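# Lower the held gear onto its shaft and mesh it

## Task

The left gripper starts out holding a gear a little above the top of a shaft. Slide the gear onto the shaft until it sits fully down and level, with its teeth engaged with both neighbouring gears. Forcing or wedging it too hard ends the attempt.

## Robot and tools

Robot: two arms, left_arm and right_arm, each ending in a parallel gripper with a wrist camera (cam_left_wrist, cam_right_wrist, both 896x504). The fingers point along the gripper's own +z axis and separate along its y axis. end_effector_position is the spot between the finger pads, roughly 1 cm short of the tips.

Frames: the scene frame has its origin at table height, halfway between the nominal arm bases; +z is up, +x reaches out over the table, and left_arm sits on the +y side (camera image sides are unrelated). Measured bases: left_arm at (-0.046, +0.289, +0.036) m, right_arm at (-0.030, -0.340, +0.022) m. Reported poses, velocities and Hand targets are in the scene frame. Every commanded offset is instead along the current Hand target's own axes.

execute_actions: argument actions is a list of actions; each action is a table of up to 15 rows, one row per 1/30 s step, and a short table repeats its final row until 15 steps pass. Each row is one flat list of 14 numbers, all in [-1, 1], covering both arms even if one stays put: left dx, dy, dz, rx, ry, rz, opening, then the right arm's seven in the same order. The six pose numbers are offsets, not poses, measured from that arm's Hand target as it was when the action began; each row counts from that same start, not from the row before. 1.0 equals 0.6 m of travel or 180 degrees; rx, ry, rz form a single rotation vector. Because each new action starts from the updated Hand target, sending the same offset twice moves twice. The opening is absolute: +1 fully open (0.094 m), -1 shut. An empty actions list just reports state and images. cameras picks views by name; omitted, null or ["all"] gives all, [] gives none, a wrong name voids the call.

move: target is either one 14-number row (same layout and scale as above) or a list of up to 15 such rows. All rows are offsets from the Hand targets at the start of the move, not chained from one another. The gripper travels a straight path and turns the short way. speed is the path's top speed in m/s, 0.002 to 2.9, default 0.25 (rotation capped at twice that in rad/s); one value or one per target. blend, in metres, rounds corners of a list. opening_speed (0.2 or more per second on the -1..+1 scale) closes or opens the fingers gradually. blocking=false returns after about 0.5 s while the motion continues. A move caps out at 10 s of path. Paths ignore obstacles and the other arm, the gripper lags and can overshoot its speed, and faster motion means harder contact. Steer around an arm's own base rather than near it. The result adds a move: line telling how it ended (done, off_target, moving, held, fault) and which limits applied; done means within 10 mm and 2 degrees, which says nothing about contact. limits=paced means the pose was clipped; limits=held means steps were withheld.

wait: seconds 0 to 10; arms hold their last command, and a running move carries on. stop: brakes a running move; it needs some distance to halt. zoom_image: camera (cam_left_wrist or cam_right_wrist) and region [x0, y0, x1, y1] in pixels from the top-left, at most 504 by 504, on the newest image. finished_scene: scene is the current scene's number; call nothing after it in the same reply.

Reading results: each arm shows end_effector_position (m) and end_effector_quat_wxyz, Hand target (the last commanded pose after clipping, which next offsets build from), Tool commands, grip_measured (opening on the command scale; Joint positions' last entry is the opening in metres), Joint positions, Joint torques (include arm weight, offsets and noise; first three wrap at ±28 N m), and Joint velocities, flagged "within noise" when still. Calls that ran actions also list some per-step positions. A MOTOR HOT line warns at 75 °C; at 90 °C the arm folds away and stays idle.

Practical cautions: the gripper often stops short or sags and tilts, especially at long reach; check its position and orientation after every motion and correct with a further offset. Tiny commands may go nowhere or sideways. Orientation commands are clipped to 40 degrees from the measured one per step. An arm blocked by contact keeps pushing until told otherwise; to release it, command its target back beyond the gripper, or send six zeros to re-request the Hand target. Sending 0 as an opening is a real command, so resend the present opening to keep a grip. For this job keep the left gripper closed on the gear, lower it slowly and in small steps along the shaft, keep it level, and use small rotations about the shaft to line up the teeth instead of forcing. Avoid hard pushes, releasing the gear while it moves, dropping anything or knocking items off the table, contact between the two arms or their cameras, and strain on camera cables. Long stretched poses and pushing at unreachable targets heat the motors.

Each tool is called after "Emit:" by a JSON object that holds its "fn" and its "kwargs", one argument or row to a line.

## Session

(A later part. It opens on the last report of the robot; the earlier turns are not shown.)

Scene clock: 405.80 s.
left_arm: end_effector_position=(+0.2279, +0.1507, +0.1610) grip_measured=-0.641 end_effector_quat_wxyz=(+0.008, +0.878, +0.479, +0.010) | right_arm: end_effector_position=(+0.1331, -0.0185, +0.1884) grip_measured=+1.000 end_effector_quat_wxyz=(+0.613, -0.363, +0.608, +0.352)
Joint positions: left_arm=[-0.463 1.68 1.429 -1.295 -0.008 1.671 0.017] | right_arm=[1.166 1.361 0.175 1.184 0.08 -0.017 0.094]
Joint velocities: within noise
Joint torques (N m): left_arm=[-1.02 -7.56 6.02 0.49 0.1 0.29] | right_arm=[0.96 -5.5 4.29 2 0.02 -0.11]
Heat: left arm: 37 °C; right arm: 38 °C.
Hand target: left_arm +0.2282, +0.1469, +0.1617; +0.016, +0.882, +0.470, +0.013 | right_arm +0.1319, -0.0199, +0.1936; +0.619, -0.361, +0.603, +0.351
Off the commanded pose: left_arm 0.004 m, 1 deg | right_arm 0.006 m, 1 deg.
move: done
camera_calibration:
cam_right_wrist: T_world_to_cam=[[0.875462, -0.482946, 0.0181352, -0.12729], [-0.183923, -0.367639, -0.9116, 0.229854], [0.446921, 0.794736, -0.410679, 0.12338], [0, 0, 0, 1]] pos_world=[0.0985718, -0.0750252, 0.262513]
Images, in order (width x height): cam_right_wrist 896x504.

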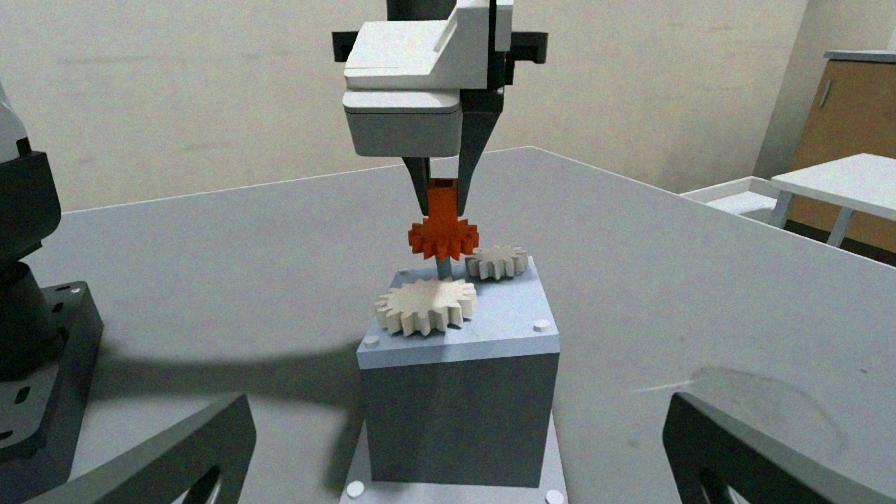

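Emit:
{"fn": "zoom_image", "kwargs": {
  "camera": "cam_right_wrist",
  "region": [340, 220, 580, 380]
}}

Emit:
{"fn": "zoom_image", "kwargs": {
  "camera": "cam_right_wrist",
  "region": [330, 340, 590, 504]
}}

Emit:
{"fn": "move", "kwargs": {
  "target": [0,0,0,0,0,0,-1,0,-0.268,0.187,-0.26,0,0,1],
  "speed": 0.12,
  "cameras": ["cam_right_wrist"]
}}

Emit:
{"fn": "zoom_image", "kwargs": {
  "camera": "cam_right_wrist",
  "region": [270, 270, 550, 450]
}}

Scaled by 2.100 from the camera's 896x504 image, which has a finer 1280x720 frame.

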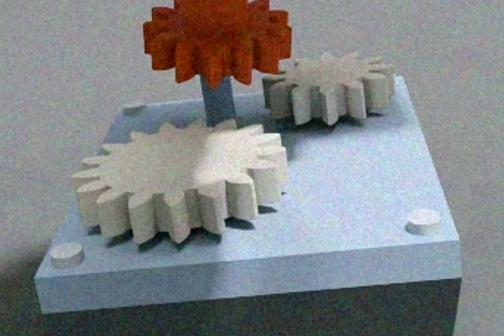

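Scaled by 1.938 from the camera's 896x504 image, which has a finer 1280x720 frame.

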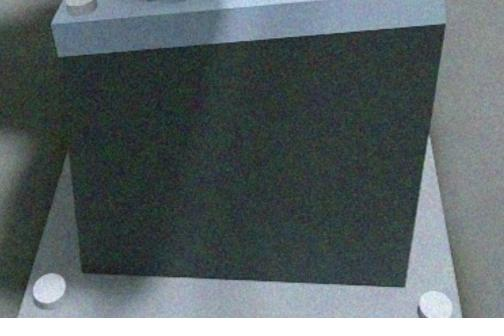

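Scene clock: 435.63 s.
left_arm: end_effector_position=(+0.2280, +0.1506, +0.1610) grip_measured=-0.641 end_effector_quat_wxyz=(+0.008, +0.878, +0.479, +0.010) | right_arm: end_effector_position=(+0.3229, -0.0007, +0.1950) grip_measured=+1.000 end_effector_quat_wxyz=(-0.419, +0.567, -0.426, -0.567)
Joint positions: left_arm=[-0.463 1.68 1.429 -1.295 -0.008 1.671 0.017] | right_arm=[0.431 2.153 1.251 0.84 -1.457 -0.054 0.094]
Joint velocities: within noise
Joint torques (N m): left_arm=[-1.11 -7.57 6.02 0.52 0.11 0.29] | right_arm=[-0.39 -10.86 7.5 1.42 -0.28 -0.28]
Heat: left arm: 36 °C; right arm: 38 °C.
Hand target: left_arm +0.2282, +0.1469, +0.1617; +0.016, +0.882, +0.470, +0.013 | right_arm +0.3271, -0.0018, +0.1992; -0.425, +0.577, -0.414, -0.561
Off the commanded pose: left_arm 0.004 m, 1 deg | right_arm 0.006 m, 2 deg.
move: done
camera_calibration:
cam_right_wrist: T_world_to_cam=[[0.956145, 0.29282, -0.00656086, -0.30573], [0.115905, -0.398846, -0.909664, 0.18004], [-0.268984, 0.86901, -0.415294, 0.259252], [0, 0, 0, 1]] pos_world=[0.34119, -0.0639605, 0.269436]
Images, in order (width x height): cam_right_wrist 896x504.

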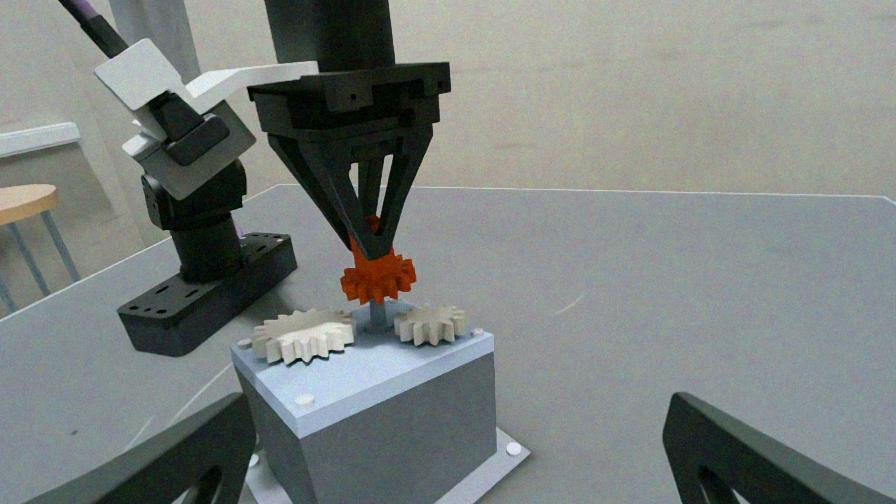

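Scaled by 1.800 from the camera's 896x504 image, which has a finer 1280x720 frame.

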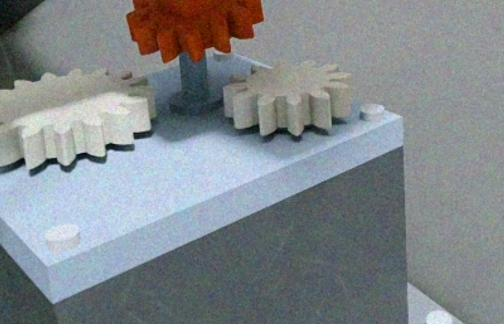

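Emit:
{"fn": "move", "kwargs": {
  "target": [0.0048,-0.0099,-0.0098,-0.044,-0.0368,0,-1,0,0,0,0,0,0,1],
  "speed": 0.05
}}

Emit:
{"fn": "zoom_image", "kwargs": {
  "camera": "cam_right_wrist",
  "region": [300, 220, 460, 350]
}}

Emit:
{"fn": "move", "kwargs": {
  "target": [0,0,0,0,0,0,-1,0,0.25,0.187,0.27,0,0,1],
  "speed": 0.12,
  "cameras": ["cam_right_wrist"]
}}

Emit:
{"fn": "zoom_image", "kwargs": {
  "camera": "cam_right_wrist",
  "region": [370, 200, 530, 330]
}}

Scene clock: 537.23 s.
left_arm: end_effector_position=(+0.2228, +0.1545, +0.1620) grip_measured=-0.641 end_effector_quat_wxyz=(+0.086, +0.878, +0.471, -0.010) | right_arm: end_effector_position=(+0.3228, -0.0008, +0.1936) grip_measured=+1.000 end_effector_quat_wxyz=(-0.418, +0.568, -0.427, -0.567)
Joint positions: left_arm=[-0.383 1.564 1.299 -1.185 0.125 1.757 0.017] | right_arm=[0.431 2.153 1.251 0.825 -1.457 -0.067 0.094]
Joint velocities: within noise
Joint torques (N m): left_arm=[0.28 -8.05 6.17 0.75 0.34 0.27] | right_arm=[-0.34 -11.15 7.66 1.44 -0.28 -0.2]
Heat: left arm: 36 °C; right arm: 40 °C.
Hand target: left_arm +0.2246, +0.1527, +0.1674; +0.104, +0.879, +0.466, -0.005 | right_arm +0.3271, -0.0018, +0.1992; -0.425, +0.577, -0.414, -0.561
Off the commanded pose: left_arm 0.006 m, 2 deg | right_arm 0.007 m, 2 deg.
move: done
camera_calibration:
cam_left_wrist: T_world_to_cam=[[-0.810658, 0.566279, -0.148869, 0.121194], [0.495112, 0.798687, 0.341999, -0.252331], [0.312567, 0.203537, -0.927833, 0.136093], [0, 0, 0, 1]] pos_world=[0.180641, 0.105204, 0.230611]
cam_right_wrist: T_world_to_cam=[[0.955998, 0.293266, -0.00796692, -0.305217], [0.115287, -0.400512, -0.90901, 0.178839], [-0.269772, 0.868093, -0.416698, 0.259186], [0, 0, 0, 1]] pos_world=[0.34109, -0.0638603, 0.268137]

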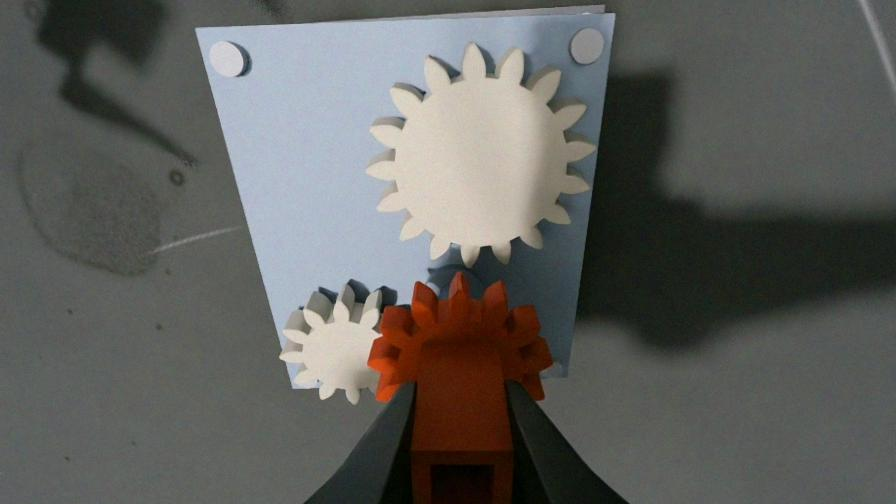

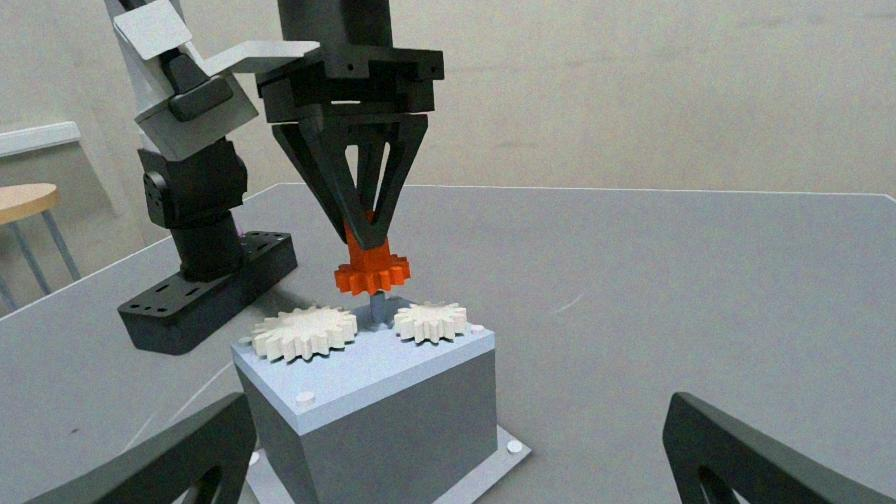

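Scaled by 3.150 from the camera's 896x504 image, which has a finer 1280x720 frame.

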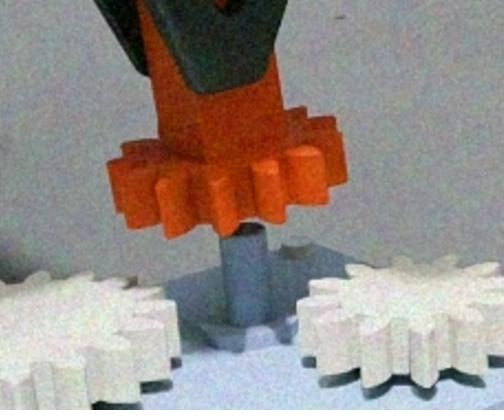

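Scene clock: 541.60 s.
left_arm: end_effector_position=(+0.2231, +0.1543, +0.1621) grip_measured=-0.641 end_effector_quat_wxyz=(+0.087, +0.878, +0.471, -0.010) | right_arm: end_effector_position=(+0.1506, +0.0629, +0.1753) grip_measured=+1.000 end_effector_quat_wxyz=(+0.607, -0.369, +0.621, +0.332)
Joint positions: left_arm=[-0.383 1.564 1.299 -1.184 0.125 1.757 0.017] | right_arm=[1.248 1.711 0.481 1.187 0.184 -0.027 0.094]
Joint velocities: within noise
Joint torques (N m): left_arm=[0.27 -8.02 6.22 0.73 0.32 0.28] | right_arm=[0.84 -9.39 4.41 2.34 0.11 -0.01]
Heat: left arm: 37 °C; right arm: 40 °C.
Hand target: left_arm +0.2246, +0.1527, +0.1674; +0.104, +0.879, +0.466, -0.005 | right_arm +0.1507, +0.0610, +0.1940; +0.625, -0.351, +0.608, +0.341
Off the commanded pose: left_arm 0.006 m, 2 deg | right_arm 0.019 m, 3 deg.
move: off_target (right_arm)
camera_calibration:
cam_right_wrist: T_world_to_cam=[[0.864429, -0.501478, 0.0358105, -0.103374], [-0.196646, -0.402806, -0.893912, 0.252104], [0.462702, 0.765681, -0.446811, 0.0513297], [0, 0, 0, 1]] pos_world=[0.115184, 0.0104067, 0.251995]
Images, in order (width x height): cam_right_wrist 896x504.

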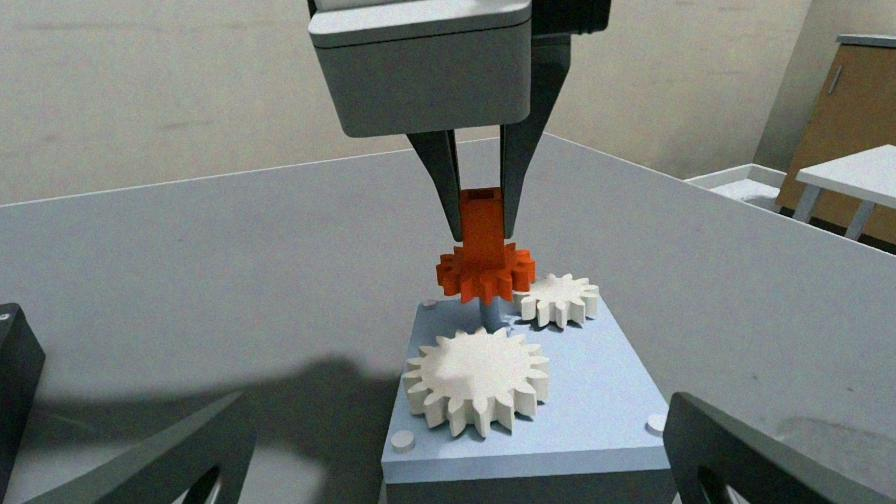

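Scaled by 3.150 from the camera's 896x504 image, which has a finer 1280x720 frame.

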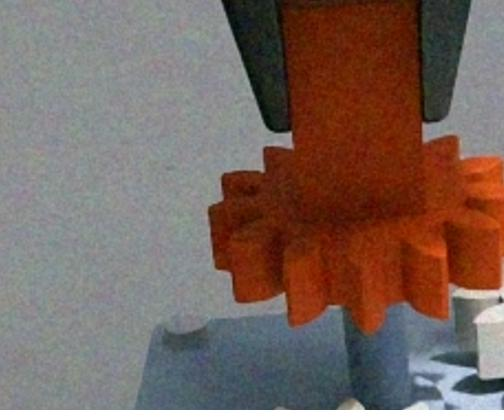

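Emit:
{"fn": "move", "kwargs": {
  "target": [0.0021,0.0006,0,-0.0105,-0.0018,0,-1,0,0,0,0,0,0,1],
  "speed": 0.05
}}

Emit:
{"fn": "zoom_image", "kwargs": {
  "camera": "cam_right_wrist",
  "region": [420, 180, 580, 350]
}}

Emit:
{"fn": "zoom_image", "kwargs": {
  "camera": "cam_left_wrist",
  "region": [250, 150, 650, 420]
}}

Scene clock: 567.40 s.
left_arm: end_effector_position=(+0.2237, +0.1552, +0.1618) grip_measured=-0.641 end_effector_quat_wxyz=(+0.102, +0.876, +0.471, -0.006) | right_arm: end_effector_position=(+0.1508, +0.0628, +0.1755) grip_measured=+1.000 end_effector_quat_wxyz=(+0.607, -0.368, +0.621, +0.332)
Joint positions: left_arm=[-0.371 1.538 1.268 -1.151 0.139 1.764 0.017] | right_arm=[1.248 1.711 0.481 1.188 0.185 -0.027 0.094]
Joint velocities: within noise
Joint torques (N m): left_arm=[0.25 -7.86 6.26 0.8 0.32 0.26] | right_arm=[0.7 -9.37 4.26 2.36 0.11 -0.02]
Heat: left arm: 38 °C; right arm: 39 °C.
Hand target: left_arm +0.2256, +0.1536, +0.1672; +0.120, +0.877, +0.466, +0.000 | right_arm +0.1507, +0.0610, +0.1941; +0.625, -0.351, +0.608, +0.341
Off the commanded pose: left_arm 0.006 m, 2 deg | right_arm 0.019 m, 3 deg.
move: off_target (right_arm)
camera_calibration:
cam_left_wrist: T_world_to_cam=[[-0.807972, 0.560751, -0.18094, 0.126906], [0.485613, 0.807644, 0.334502, -0.251367], [0.333708, 0.182402, -0.924862, 0.133518], [0, 0, 0, 1]] pos_world=[0.180048, 0.107499, 0.230531]
cam_right_wrist: T_world_to_cam=[[0.864057, -0.502124, 0.0357266, -0.103443], [-0.196689, -0.402088, -0.894225, 0.252249], [0.463377, 0.765635, -0.446189, 0.0511703], [0, 0, 0, 1]] pos_world=[0.115285, 0.0103071, 0.252095]

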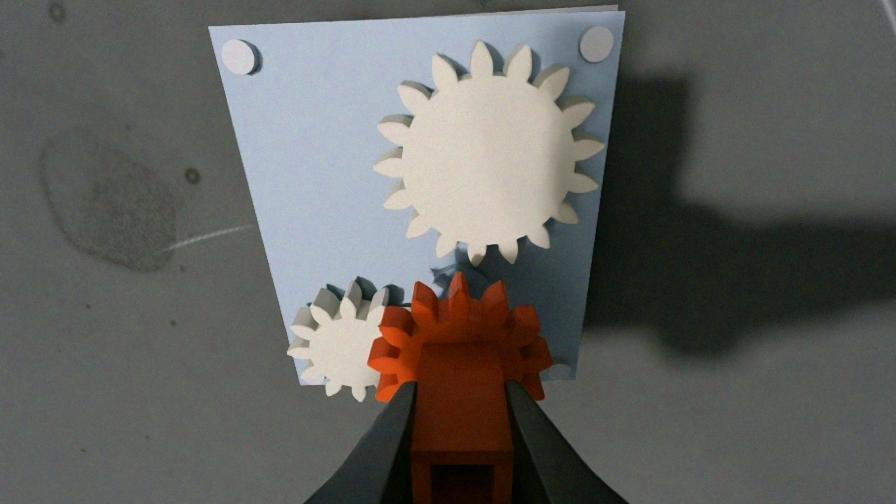

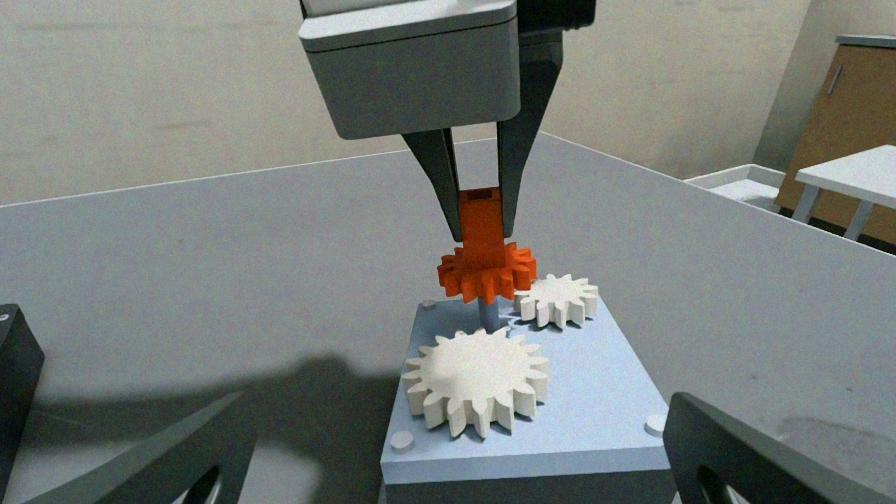

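Scaled by 2.965 from the camera's 896x504 image, which has a finer 1280x720 frame.

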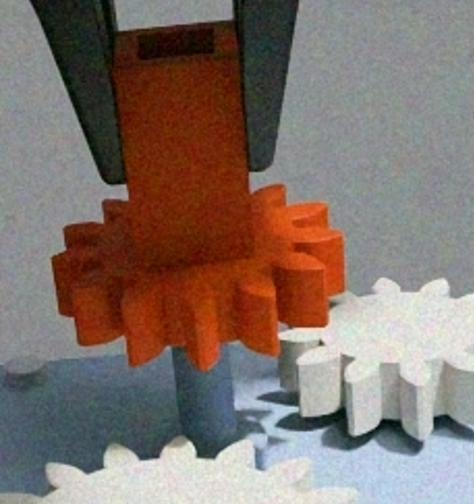

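Scaled by 1.260 from the camera's 896x504 image, which has a finer 1280x720 frame.

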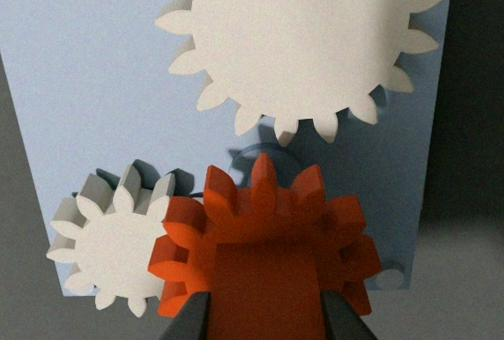

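Emit:
{"fn": "move", "kwargs": {
  "target": [0,0,0,0,0,0,-1,0,-0.24,0.2,-0.27,0,0,1],
  "speed": 0.12,
  "cameras": ["cam_right_wrist"]
}}

Emit:
{"fn": "zoom_image", "kwargs": {
  "camera": "cam_right_wrist",
  "region": [260, 220, 460, 420]
}}

Scene clock: 591.80 s.
left_arm: end_effector_position=(+0.2240, +0.1550, +0.1619) grip_measured=-0.641 end_effector_quat_wxyz=(+0.102, +0.876, +0.470, -0.005) | right_arm: end_effector_position=(+0.3321, +0.0884, +0.1981) grip_measured=+1.000 end_effector_quat_wxyz=(-0.421, +0.570, -0.425, -0.564)
Joint positions: left_arm=[-0.371 1.538 1.268 -1.149 0.139 1.764 0.017] | right_arm=[0.592 2.305 1.529 0.738 -1.294 -0.036 0.094]
Joint velocities: within noise
Joint torques (N m): left_arm=[0.42 -7.83 6.19 0.81 0.32 0.26] | right_arm=[-0.34 -11.74 8.1 1.5 -0.22 -0.2]
Heat: left arm: 37 °C; right arm: 39 °C.
Hand target: left_arm +0.2257, +0.1536, +0.1673; +0.120, +0.877, +0.466, +0.000 | right_arm +0.3361, +0.0884, +0.1991; -0.425, +0.577, -0.414, -0.561
Off the commanded pose: left_arm 0.006 m, 2 deg | right_arm 0.004 m, 2 deg.
move: done
camera_calibration:
cam_right_wrist: T_world_to_cam=[[0.956502, 0.291725, 0.000958864, -0.342072], [0.122831, -0.399749, -0.908358, 0.214924], [-0.264607, 0.868963, -0.418193, 0.184778], [0, 0, 0, 1]] pos_world=[0.349687, 0.0251408, 0.272829]
Images, in order (width x height): cam_right_wrist 896x504.

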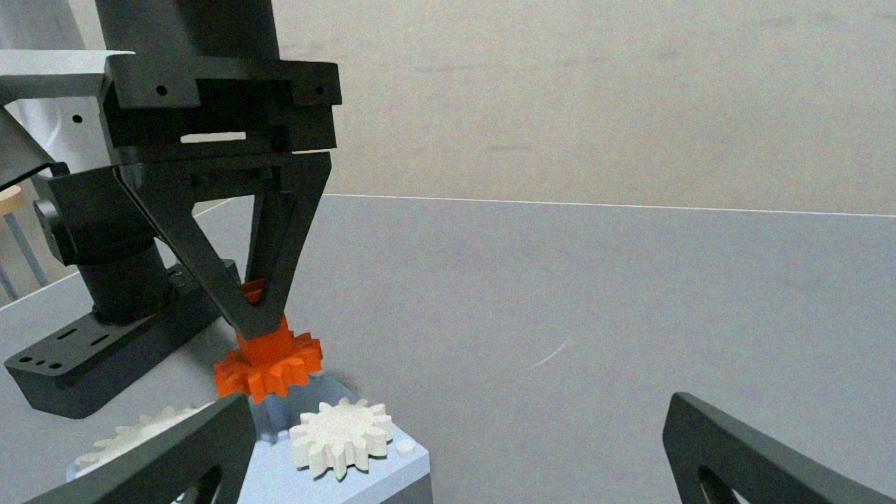

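Scaled by 2.520 from the camera's 896x504 image, which has a finer 1280x720 frame.

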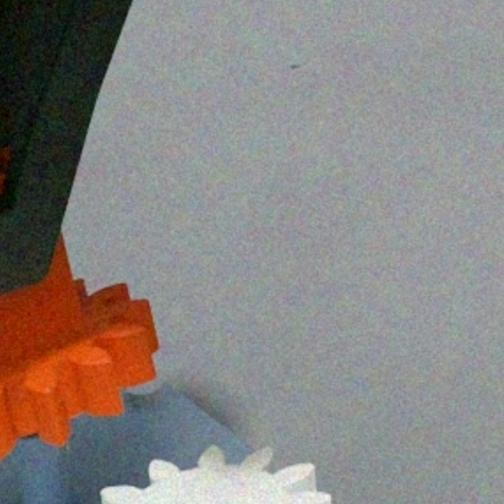

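Emit:
{"fn": "move", "kwargs": {
  "target": [0,0,0,0,0,0,-1,0,0.04,-0.1,0,0,0,1],
  "speed": 0.1,
  "cameras": ["cam_right_wrist"]
}}

Emit:
{"fn": "zoom_image", "kwargs": {
  "camera": "cam_right_wrist",
  "region": [260, 220, 460, 380]
}}

Scene clock: 601.27 s.
left_arm: end_effector_position=(+0.2240, +0.1550, +0.1619) grip_measured=-0.641 end_effector_quat_wxyz=(+0.102, +0.876, +0.470, -0.005) | right_arm: end_effector_position=(+0.3355, +0.0282, +0.1717) grip_measured=+1.000 end_effector_quat_wxyz=(-0.400, +0.560, -0.445, -0.573)
Joint positions: left_arm=[-0.371 1.538 1.268 -1.149 0.139 1.764 0.017] | right_arm=[0.478 2.258 1.366 0.748 -1.407 -0.079 0.094]
Joint velocities: within noise
Joint torques (N m): left_arm=[0.23 -7.76 6.26 0.79 0.33 0.25] | right_arm=[-0.17 -18.18 4.52 1.75 -0.33 -0.22]
Heat: left arm: 37 °C; right arm: 40 °C.
Hand target: left_arm +0.2256, +0.1536, +0.1672; +0.120, +0.877, +0.466, +0.000 | right_arm +0.3309, +0.0239, +0.1992; -0.425, +0.577, -0.414, -0.561
Off the commanded pose: left_arm 0.006 m, 2 deg | right_arm 0.028 m, 5 deg.
move: off_target (right_arm)
camera_calibration:
cam_right_wrist: T_world_to_cam=[[0.955024, 0.290137, -0.0612305, -0.316481], [0.0719762, -0.427134, -0.901319, 0.182963], [-0.287659, 0.856374, -0.428806, 0.236836], [0, 0, 0, 1]] pos_world=[0.357207, -0.0328478, 0.247087]
Images, in order (width x height): cam_right_wrist 896x504.

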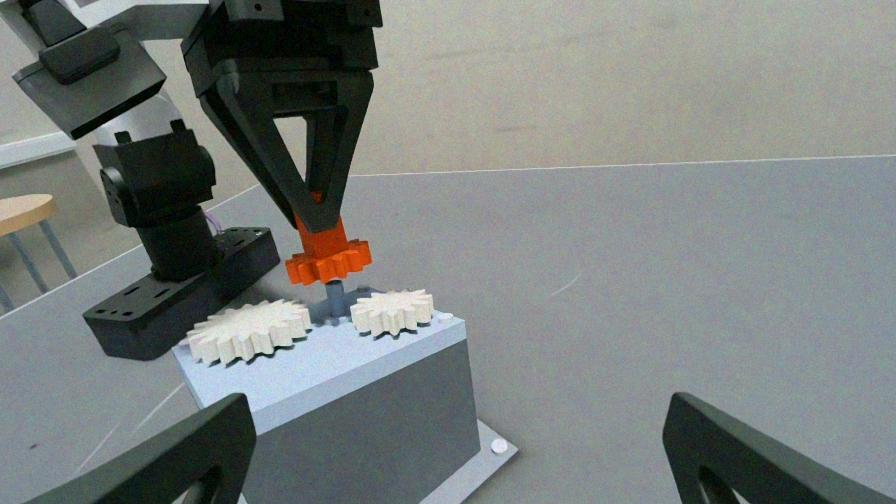

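Scaled by 2.520 from the camera's 896x504 image, which has a finer 1280x720 frame.

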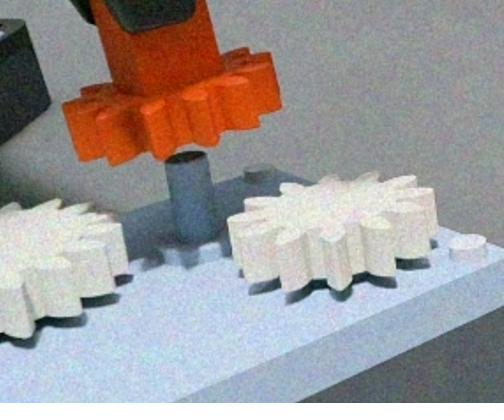

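Emit:
{"fn": "move", "kwargs": {
  "target": [0.004,0.0001,0,-0.0022,-0.0177,0,-1,0,0,0,0,0,0,1],
  "speed": 0.05
}}

Emit:
{"fn": "zoom_image", "kwargs": {
  "camera": "cam_right_wrist",
  "region": [260, 220, 460, 380]
}}

Emit:
{"fn": "zoom_image", "kwargs": {
  "camera": "cam_left_wrist",
  "region": [250, 150, 650, 420]
}}

Scene clock: 701.93 s.
left_arm: end_effector_position=(+0.2260, +0.1571, +0.1637) grip_measured=-0.641 end_effector_quat_wxyz=(+0.123, +0.875, +0.467, -0.024) | right_arm: end_effector_position=(+0.3354, +0.0281, +0.1718) grip_measured=+1.000 end_effector_quat_wxyz=(-0.401, +0.560, -0.444, -0.573)
Joint positions: left_arm=[-0.327 1.538 1.268 -1.149 0.202 1.808 0.017] | right_arm=[0.478 2.258 1.366 0.749 -1.408 -0.081 0.094]
Joint velocities: within noise
Joint torques (N m): left_arm=[0.24 -6.84 6.56 0.74 0.37 0.29] | right_arm=[-0.12 -18.22 4.46 1.76 -0.3 -0.18]
Heat: left arm: 36 °C; right arm: 55 °C.
Hand target: left_arm +0.2271, +0.1555, +0.1670; +0.136, +0.876, +0.462, -0.023 | right_arm +0.3309, +0.0239, +0.1992; -0.425, +0.577, -0.414, -0.561
Off the commanded pose: left_arm 0.004 m, 2 deg | right_arm 0.028 m, 5 deg.
move: off_target (right_arm)
camera_calibration:
cam_left_wrist: T_world_to_cam=[[-0.80559, 0.556601, -0.203026, 0.131798], [0.495416, 0.820776, 0.284411, -0.250719], [0.324942, 0.128537, -0.936958, 0.146619], [0, 0, 0, 1]] pos_world=[0.182743, 0.11358, 0.235442]
cam_right_wrist: T_world_to_cam=[[0.954939, 0.290903, -0.0588833, -0.316779], [0.0742627, -0.426266, -0.901544, 0.182291], [-0.287362, 0.856547, -0.428661, 0.236771], [0, 0, 0, 1]] pos_world=[0.357006, -0.0329488, 0.247185]

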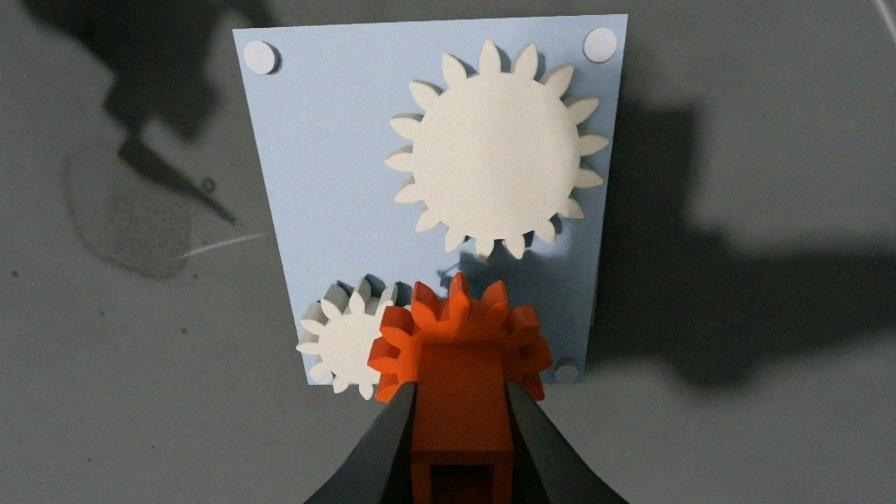

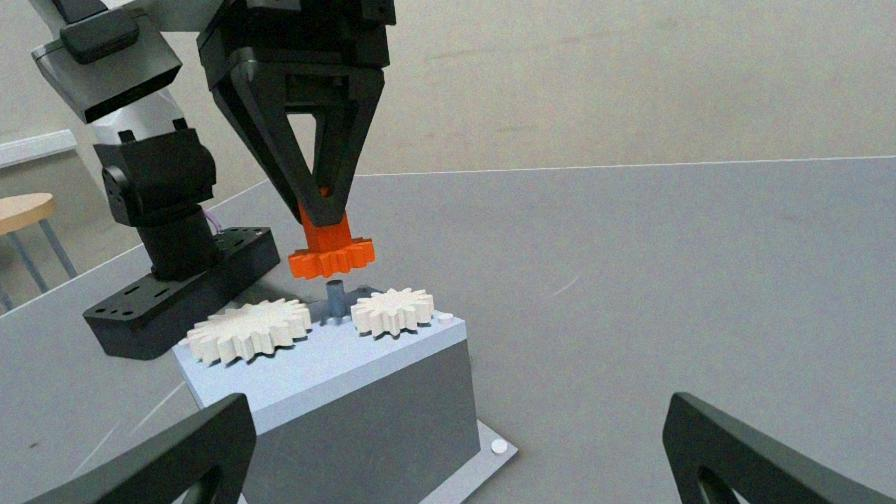

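Scaled by 2.520 from the camera's 896x504 image, which has a finer 1280x720 frame.

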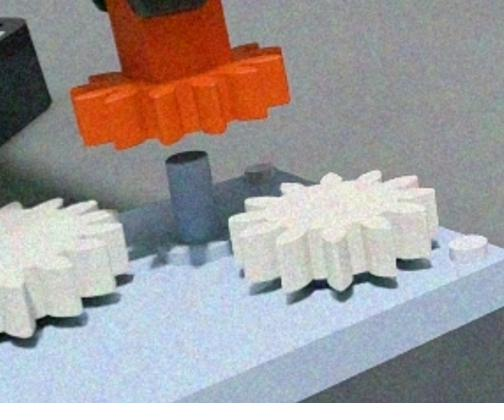

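Scaled by 1.260 from the camera's 896x504 image, which has a finer 1280x720 frame.

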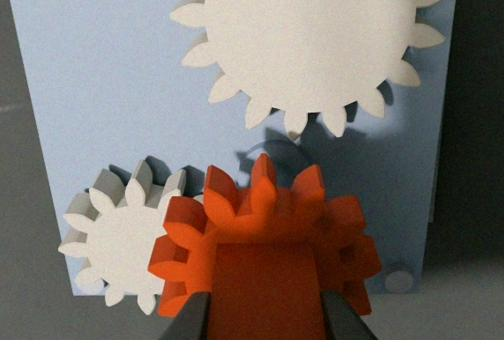

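Emit:
{"fn": "zoom_image", "kwargs": {
  "camera": "cam_right_wrist",
  "region": [280, 170, 390, 290]
}}

Emit:
{"fn": "zoom_image", "kwargs": {
  "camera": "cam_right_wrist",
  "region": [300, 260, 450, 360]
}}

Scaled by 4.200 from the camera's 896x504 image, which has a finer 1280x720 frame.

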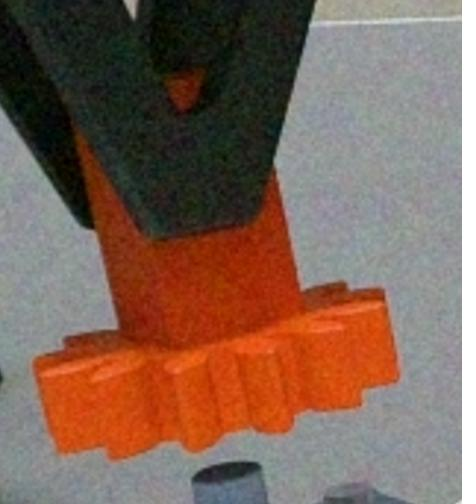

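Scaled by 3.360 from the camera's 896x504 image, which has a finer 1280x720 frame.

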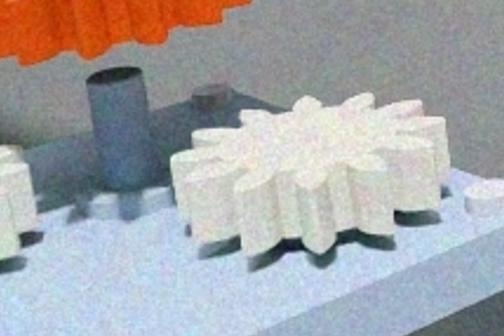

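Emit:
{"fn": "move", "kwargs": {
  "target": [0,0,0,0,0,0,-1,0,0.25,0.187,0.29,0,0,1],
  "speed": 0.12,
  "cameras": ["cam_right_wrist"]
}}

Scene clock: 815.70 s.
left_arm: end_effector_position=(+0.2259, +0.1570, +0.1638) grip_measured=-0.641 end_effector_quat_wxyz=(+0.124, +0.875, +0.467, -0.024) | right_arm: end_effector_position=(+0.1535, +0.0870, +0.1738) grip_measured=+1.000 end_effector_quat_wxyz=(+0.618, -0.352, +0.631, +0.311)
Joint positions: left_arm=[-0.327 1.538 1.268 -1.149 0.202 1.809 0.017] | right_arm=[1.302 1.797 0.586 1.167 0.3 -0.029 0.094]
Joint velocities: within noise
Joint torques (N m): left_arm=[0.25 -6.79 6.74 0.73 0.37 0.27] | right_arm=[0.66 -9.92 5.07 2.34 0.11 0]
Heat: left arm: 37 °C; right arm: 61 °C.
Hand target: left_arm +0.2271, +0.1555, +0.1670; +0.136, +0.876, +0.462, -0.023 | right_arm +0.1545, +0.0868, +0.1941; +0.636, -0.331, +0.619, +0.322
Off the commanded pose: left_arm 0.004 m, 1 deg | right_arm 0.021 m, 4 deg.
move: off_target (right_arm)
camera_calibration:
cam_right_wrist: T_world_to_cam=[[0.831928, -0.553221, 0.0429129, -0.0855126], [-0.21579, -0.393811, -0.893503, 0.263027], [0.511204, 0.73407, -0.447002, 0.026181], [0, 0, 0, 1]] pos_world=[0.114515, 0.0370569, 0.250388]
Images, in order (width x height): cam_right_wrist 896x504.

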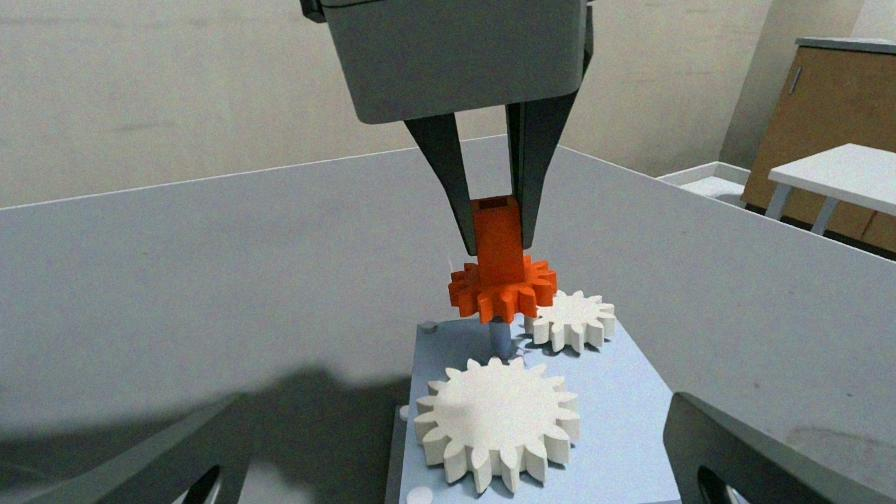

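Emit:
{"fn": "zoom_image", "kwargs": {
  "camera": "cam_right_wrist",
  "region": [440, 180, 570, 370]
}}

Emit:
{"fn": "zoom_image", "kwargs": {
  "camera": "cam_right_wrist",
  "region": [400, 280, 680, 500]
}}

Scaled by 2.653 from the camera's 896x504 image, which has a finer 1280x720 frame.

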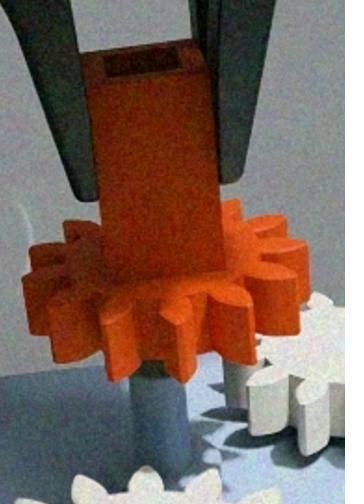

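Scaled by 1.800 from the camera's 896x504 image, which has a finer 1280x720 frame.

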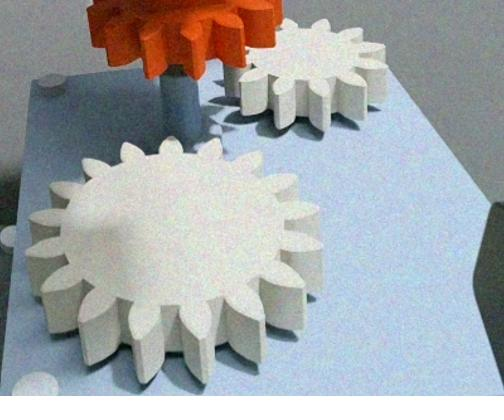

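Emit:
{"fn": "move", "kwargs": {
  "target": [0.0005,-0.0013,0.006,0.0124,0.0013,0,-1,0,0,0,0,0,0,1],
  "speed": 0.05
}}

Emit:
{"fn": "zoom_image", "kwargs": {
  "camera": "cam_right_wrist",
  "region": [440, 220, 570, 370]
}}

Emit:
{"fn": "move", "kwargs": {
  "target": [0,0,0,0,0,0,-1,0,-0.24,0.11,-0.28,0,0,1],
  "speed": 0.12,
  "cameras": ["cam_right_wrist"]
}}

Scene clock: 875.43 s.
left_arm: end_effector_position=(+0.2249, +0.1573, +0.1589) grip_measured=-0.641 end_effector_quat_wxyz=(+0.116, +0.875, +0.468, -0.031) | right_arm: end_effector_position=(+0.1536, +0.0869, +0.1739) grip_measured=+1.000 end_effector_quat_wxyz=(+0.618, -0.351, +0.631, +0.311)
Joint positions: left_arm=[-0.327 1.555 1.268 -1.154 0.203 1.809 0.017] | right_arm=[1.302 1.797 0.586 1.167 0.301 -0.029 0.094]
Joint velocities: within noise
Joint torques (N m): left_arm=[-0.62 -5.48 8.95 0.46 0.24 0.27] | right_arm=[0.75 -9.8 5.09 2.34 0.14 -0.01]
Heat: left arm: 37 °C; right arm: 54 °C.
Hand target: left_arm +0.2269, +0.1552, +0.1633; +0.118, +0.879, +0.462, -0.030 | right_arm +0.1545, +0.0868, +0.1941; +0.636, -0.331, +0.619, +0.322
Off the commanded pose: left_arm 0.005 m, 1 deg | right_arm 0.020 m, 4 deg.
move: off_target (right_arm)
camera_calibration:
cam_left_wrist: T_world_to_cam=[[-0.809129, 0.558553, -0.182563, 0.127066], [0.502089, 0.81855, 0.279075, -0.249289], [0.305315, 0.134144, -0.942755, 0.146868], [0, 0, 0, 1]] pos_world=[0.183137, 0.113381, 0.231228]
cam_right_wrist: T_world_to_cam=[[0.831453, -0.553935, 0.0429041, -0.0854892], [-0.215964, -0.393377, -0.893652, 0.263119], [0.511903, 0.733764, -0.446705, 0.0261552], [0, 0, 0, 1]] pos_world=[0.114516, 0.0369575, 0.250488]

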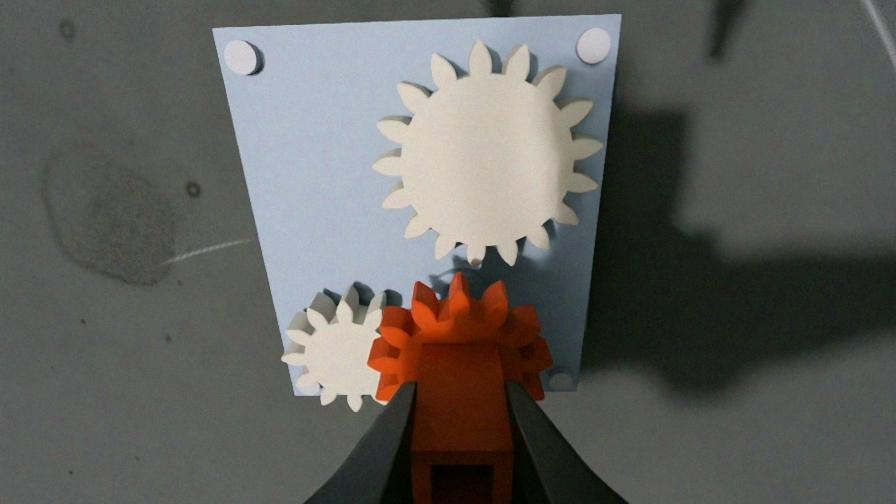

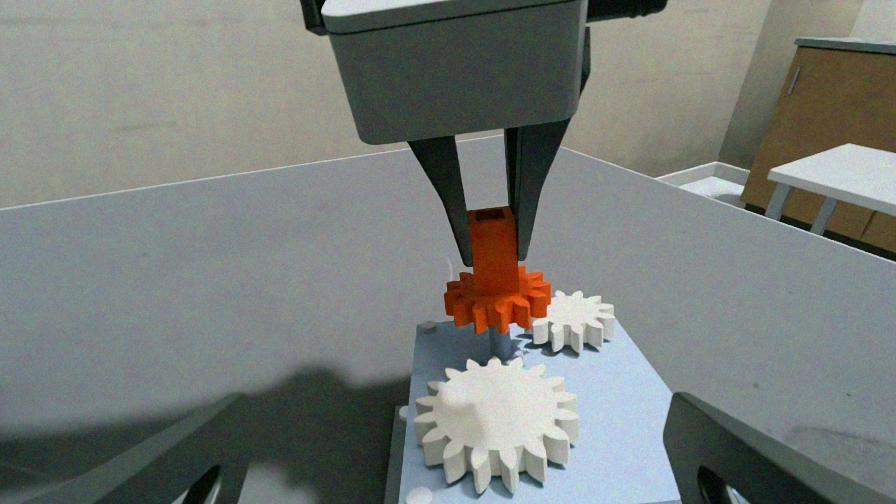

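Scaled by 3.360 from the camera's 896x504 image, which has a finer 1280x720 frame.

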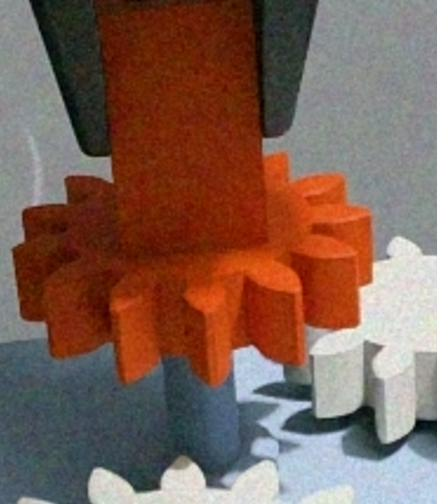

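Scene clock: 879.93 s.
left_arm: end_effector_position=(+0.2246, +0.1574, +0.1589) grip_measured=-0.641 end_effector_quat_wxyz=(+0.115, +0.875, +0.468, -0.032) | right_arm: end_effector_position=(+0.3063, +0.0577, +0.1971) grip_measured=+1.000 end_effector_quat_wxyz=(-0.430, +0.563, -0.433, -0.557)
Joint positions: left_arm=[-0.327 1.555 1.268 -1.155 0.203 1.809 0.017] | right_arm=[0.569 2.171 1.284 0.853 -1.286 -0.034 0.094]
Joint velocities: within noise
Joint torques (N m): left_arm=[-0.57 -5.49 8.87 0.46 0.22 0.26] | right_arm=[-0.27 -10.56 7.75 1.54 -0.25 -0.17]
Heat: left arm: 37 °C; right arm: 53 °C.
Hand target: left_arm +0.2268, +0.1552, +0.1633; +0.118, +0.879, +0.462, -0.030 | right_arm +0.3103, +0.0582, +0.1986; -0.434, +0.570, -0.423, -0.554
Off the commanded pose: left_arm 0.005 m, 1 deg | right_arm 0.004 m, 2 deg.
move: done
camera_calibration:
cam_right_wrist: T_world_to_cam=[[0.965273, 0.261235, 0.00201151, -0.309646], [0.11086, -0.402636, -0.908622, 0.208746], [-0.236554, 0.877292, -0.417614, 0.194997], [0, 0, 0, 1]] pos_world=[0.321879, -0.00613042, 0.271728]
Images, in order (width x height): cam_right_wrist 896x504.

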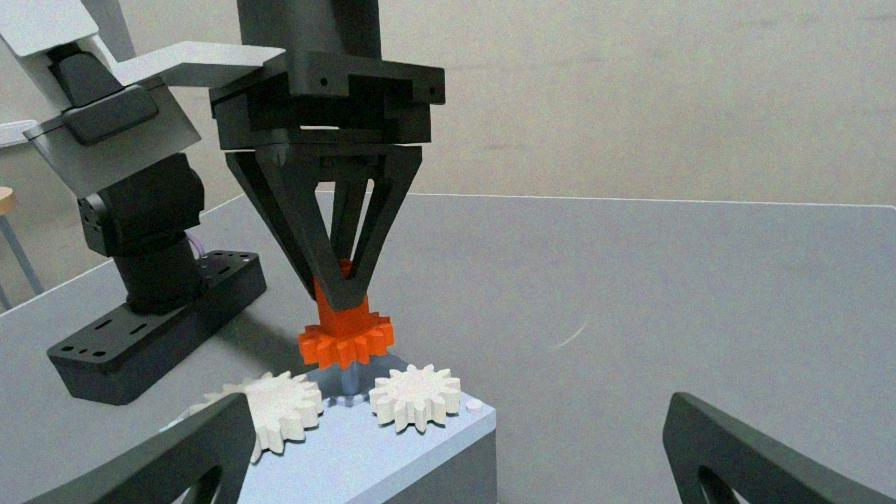

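Emit:
{"fn": "zoom_image", "kwargs": {
  "camera": "cam_right_wrist",
  "region": [280, 280, 480, 440]
}}

Scaled by 2.520 from the camera's 896x504 image, which has a finer 1280x720 frame.

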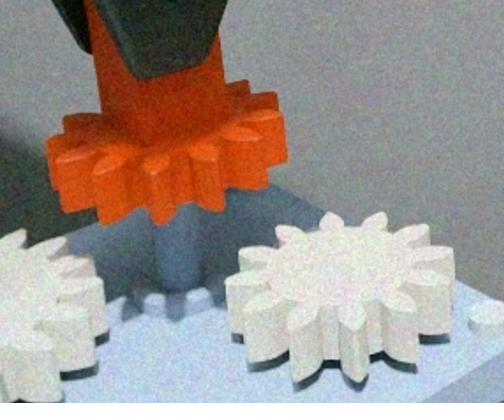

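Emit:
{"fn": "zoom_image", "kwargs": {
  "camera": "cam_right_wrist",
  "region": [290, 270, 410, 400]
}}

Scaled by 3.877 from the camera's 896x504 image, which has a finer 1280x720 frame.

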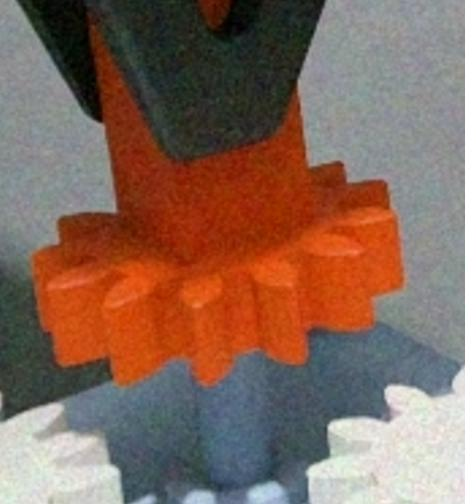

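Emit:
{"fn": "move", "kwargs": {
  "target": [0,0.0022,0.004,0.0093,0.0053,0,-1,0,0,0,0,0,0,1],
  "speed": 0.05
}}

Emit:
{"fn": "zoom_image", "kwargs": {
  "camera": "cam_right_wrist",
  "region": [290, 270, 410, 420]
}}

Scene clock: 933.70 s.
left_arm: end_effector_position=(+0.2248, +0.1564, +0.1559) grip_measured=-0.641 end_effector_quat_wxyz=(+0.100, +0.879, +0.464, -0.033) | right_arm: end_effector_position=(+0.3063, +0.0577, +0.1968) grip_measured=+1.000 end_effector_quat_wxyz=(-0.429, +0.563, -0.434, -0.557)
Joint positions: left_arm=[-0.341 1.581 1.288 -1.173 0.183 1.809 0.017] | right_arm=[0.569 2.171 1.284 0.85 -1.287 -0.035 0.094]
Joint velocities: within noise
Joint torques (N m): left_arm=[-0.81 -5.55 9.43 0.36 0.13 0.15] | right_arm=[-0.27 -10.62 7.69 1.55 -0.24 -0.2]
Heat: left arm: 40 °C; right arm: 51 °C.
Hand target: left_arm +0.2282, +0.1540, +0.1613; +0.101, +0.880, +0.463, -0.029 | right_arm +0.3103, +0.0582, +0.1986; -0.434, +0.570, -0.423, -0.554
Off the commanded pose: left_arm 0.007 m, 1 deg | right_arm 0.004 m, 2 deg.
move: done
camera_calibration:
cam_left_wrist: T_world_to_cam=[[-0.805334, 0.572566, -0.153639, 0.119404], [0.516562, 0.804919, 0.292007, -0.250732], [0.29086, 0.155799, -0.943995, 0.144228], [0, 0, 0, 1]] pos_world=[0.183728, 0.110982, 0.227711]
cam_right_wrist: T_world_to_cam=[[0.965161, 0.261652, 0.00131714, -0.309445], [0.110557, -0.40324, -0.908391, 0.208546], [-0.237151, 0.87689, -0.418119, 0.195112], [0, 0, 0, 1]] pos_world=[0.321879, -0.00603059, 0.271428]

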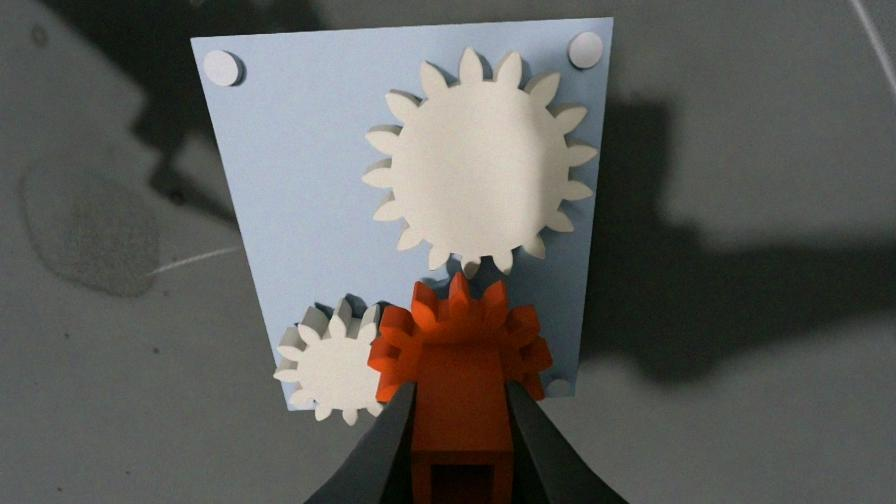

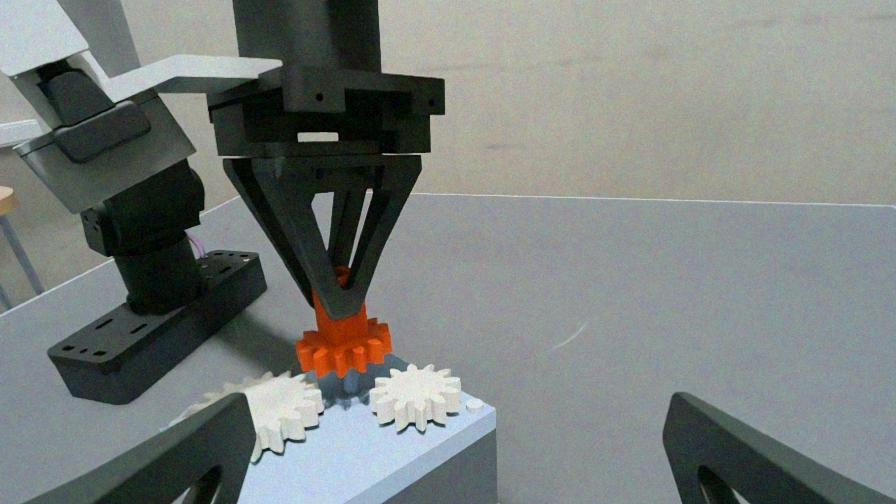

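Scaled by 3.360 from the camera's 896x504 image, which has a finer 1280x720 frame.

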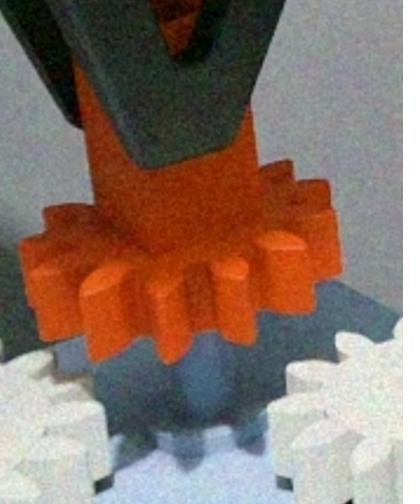

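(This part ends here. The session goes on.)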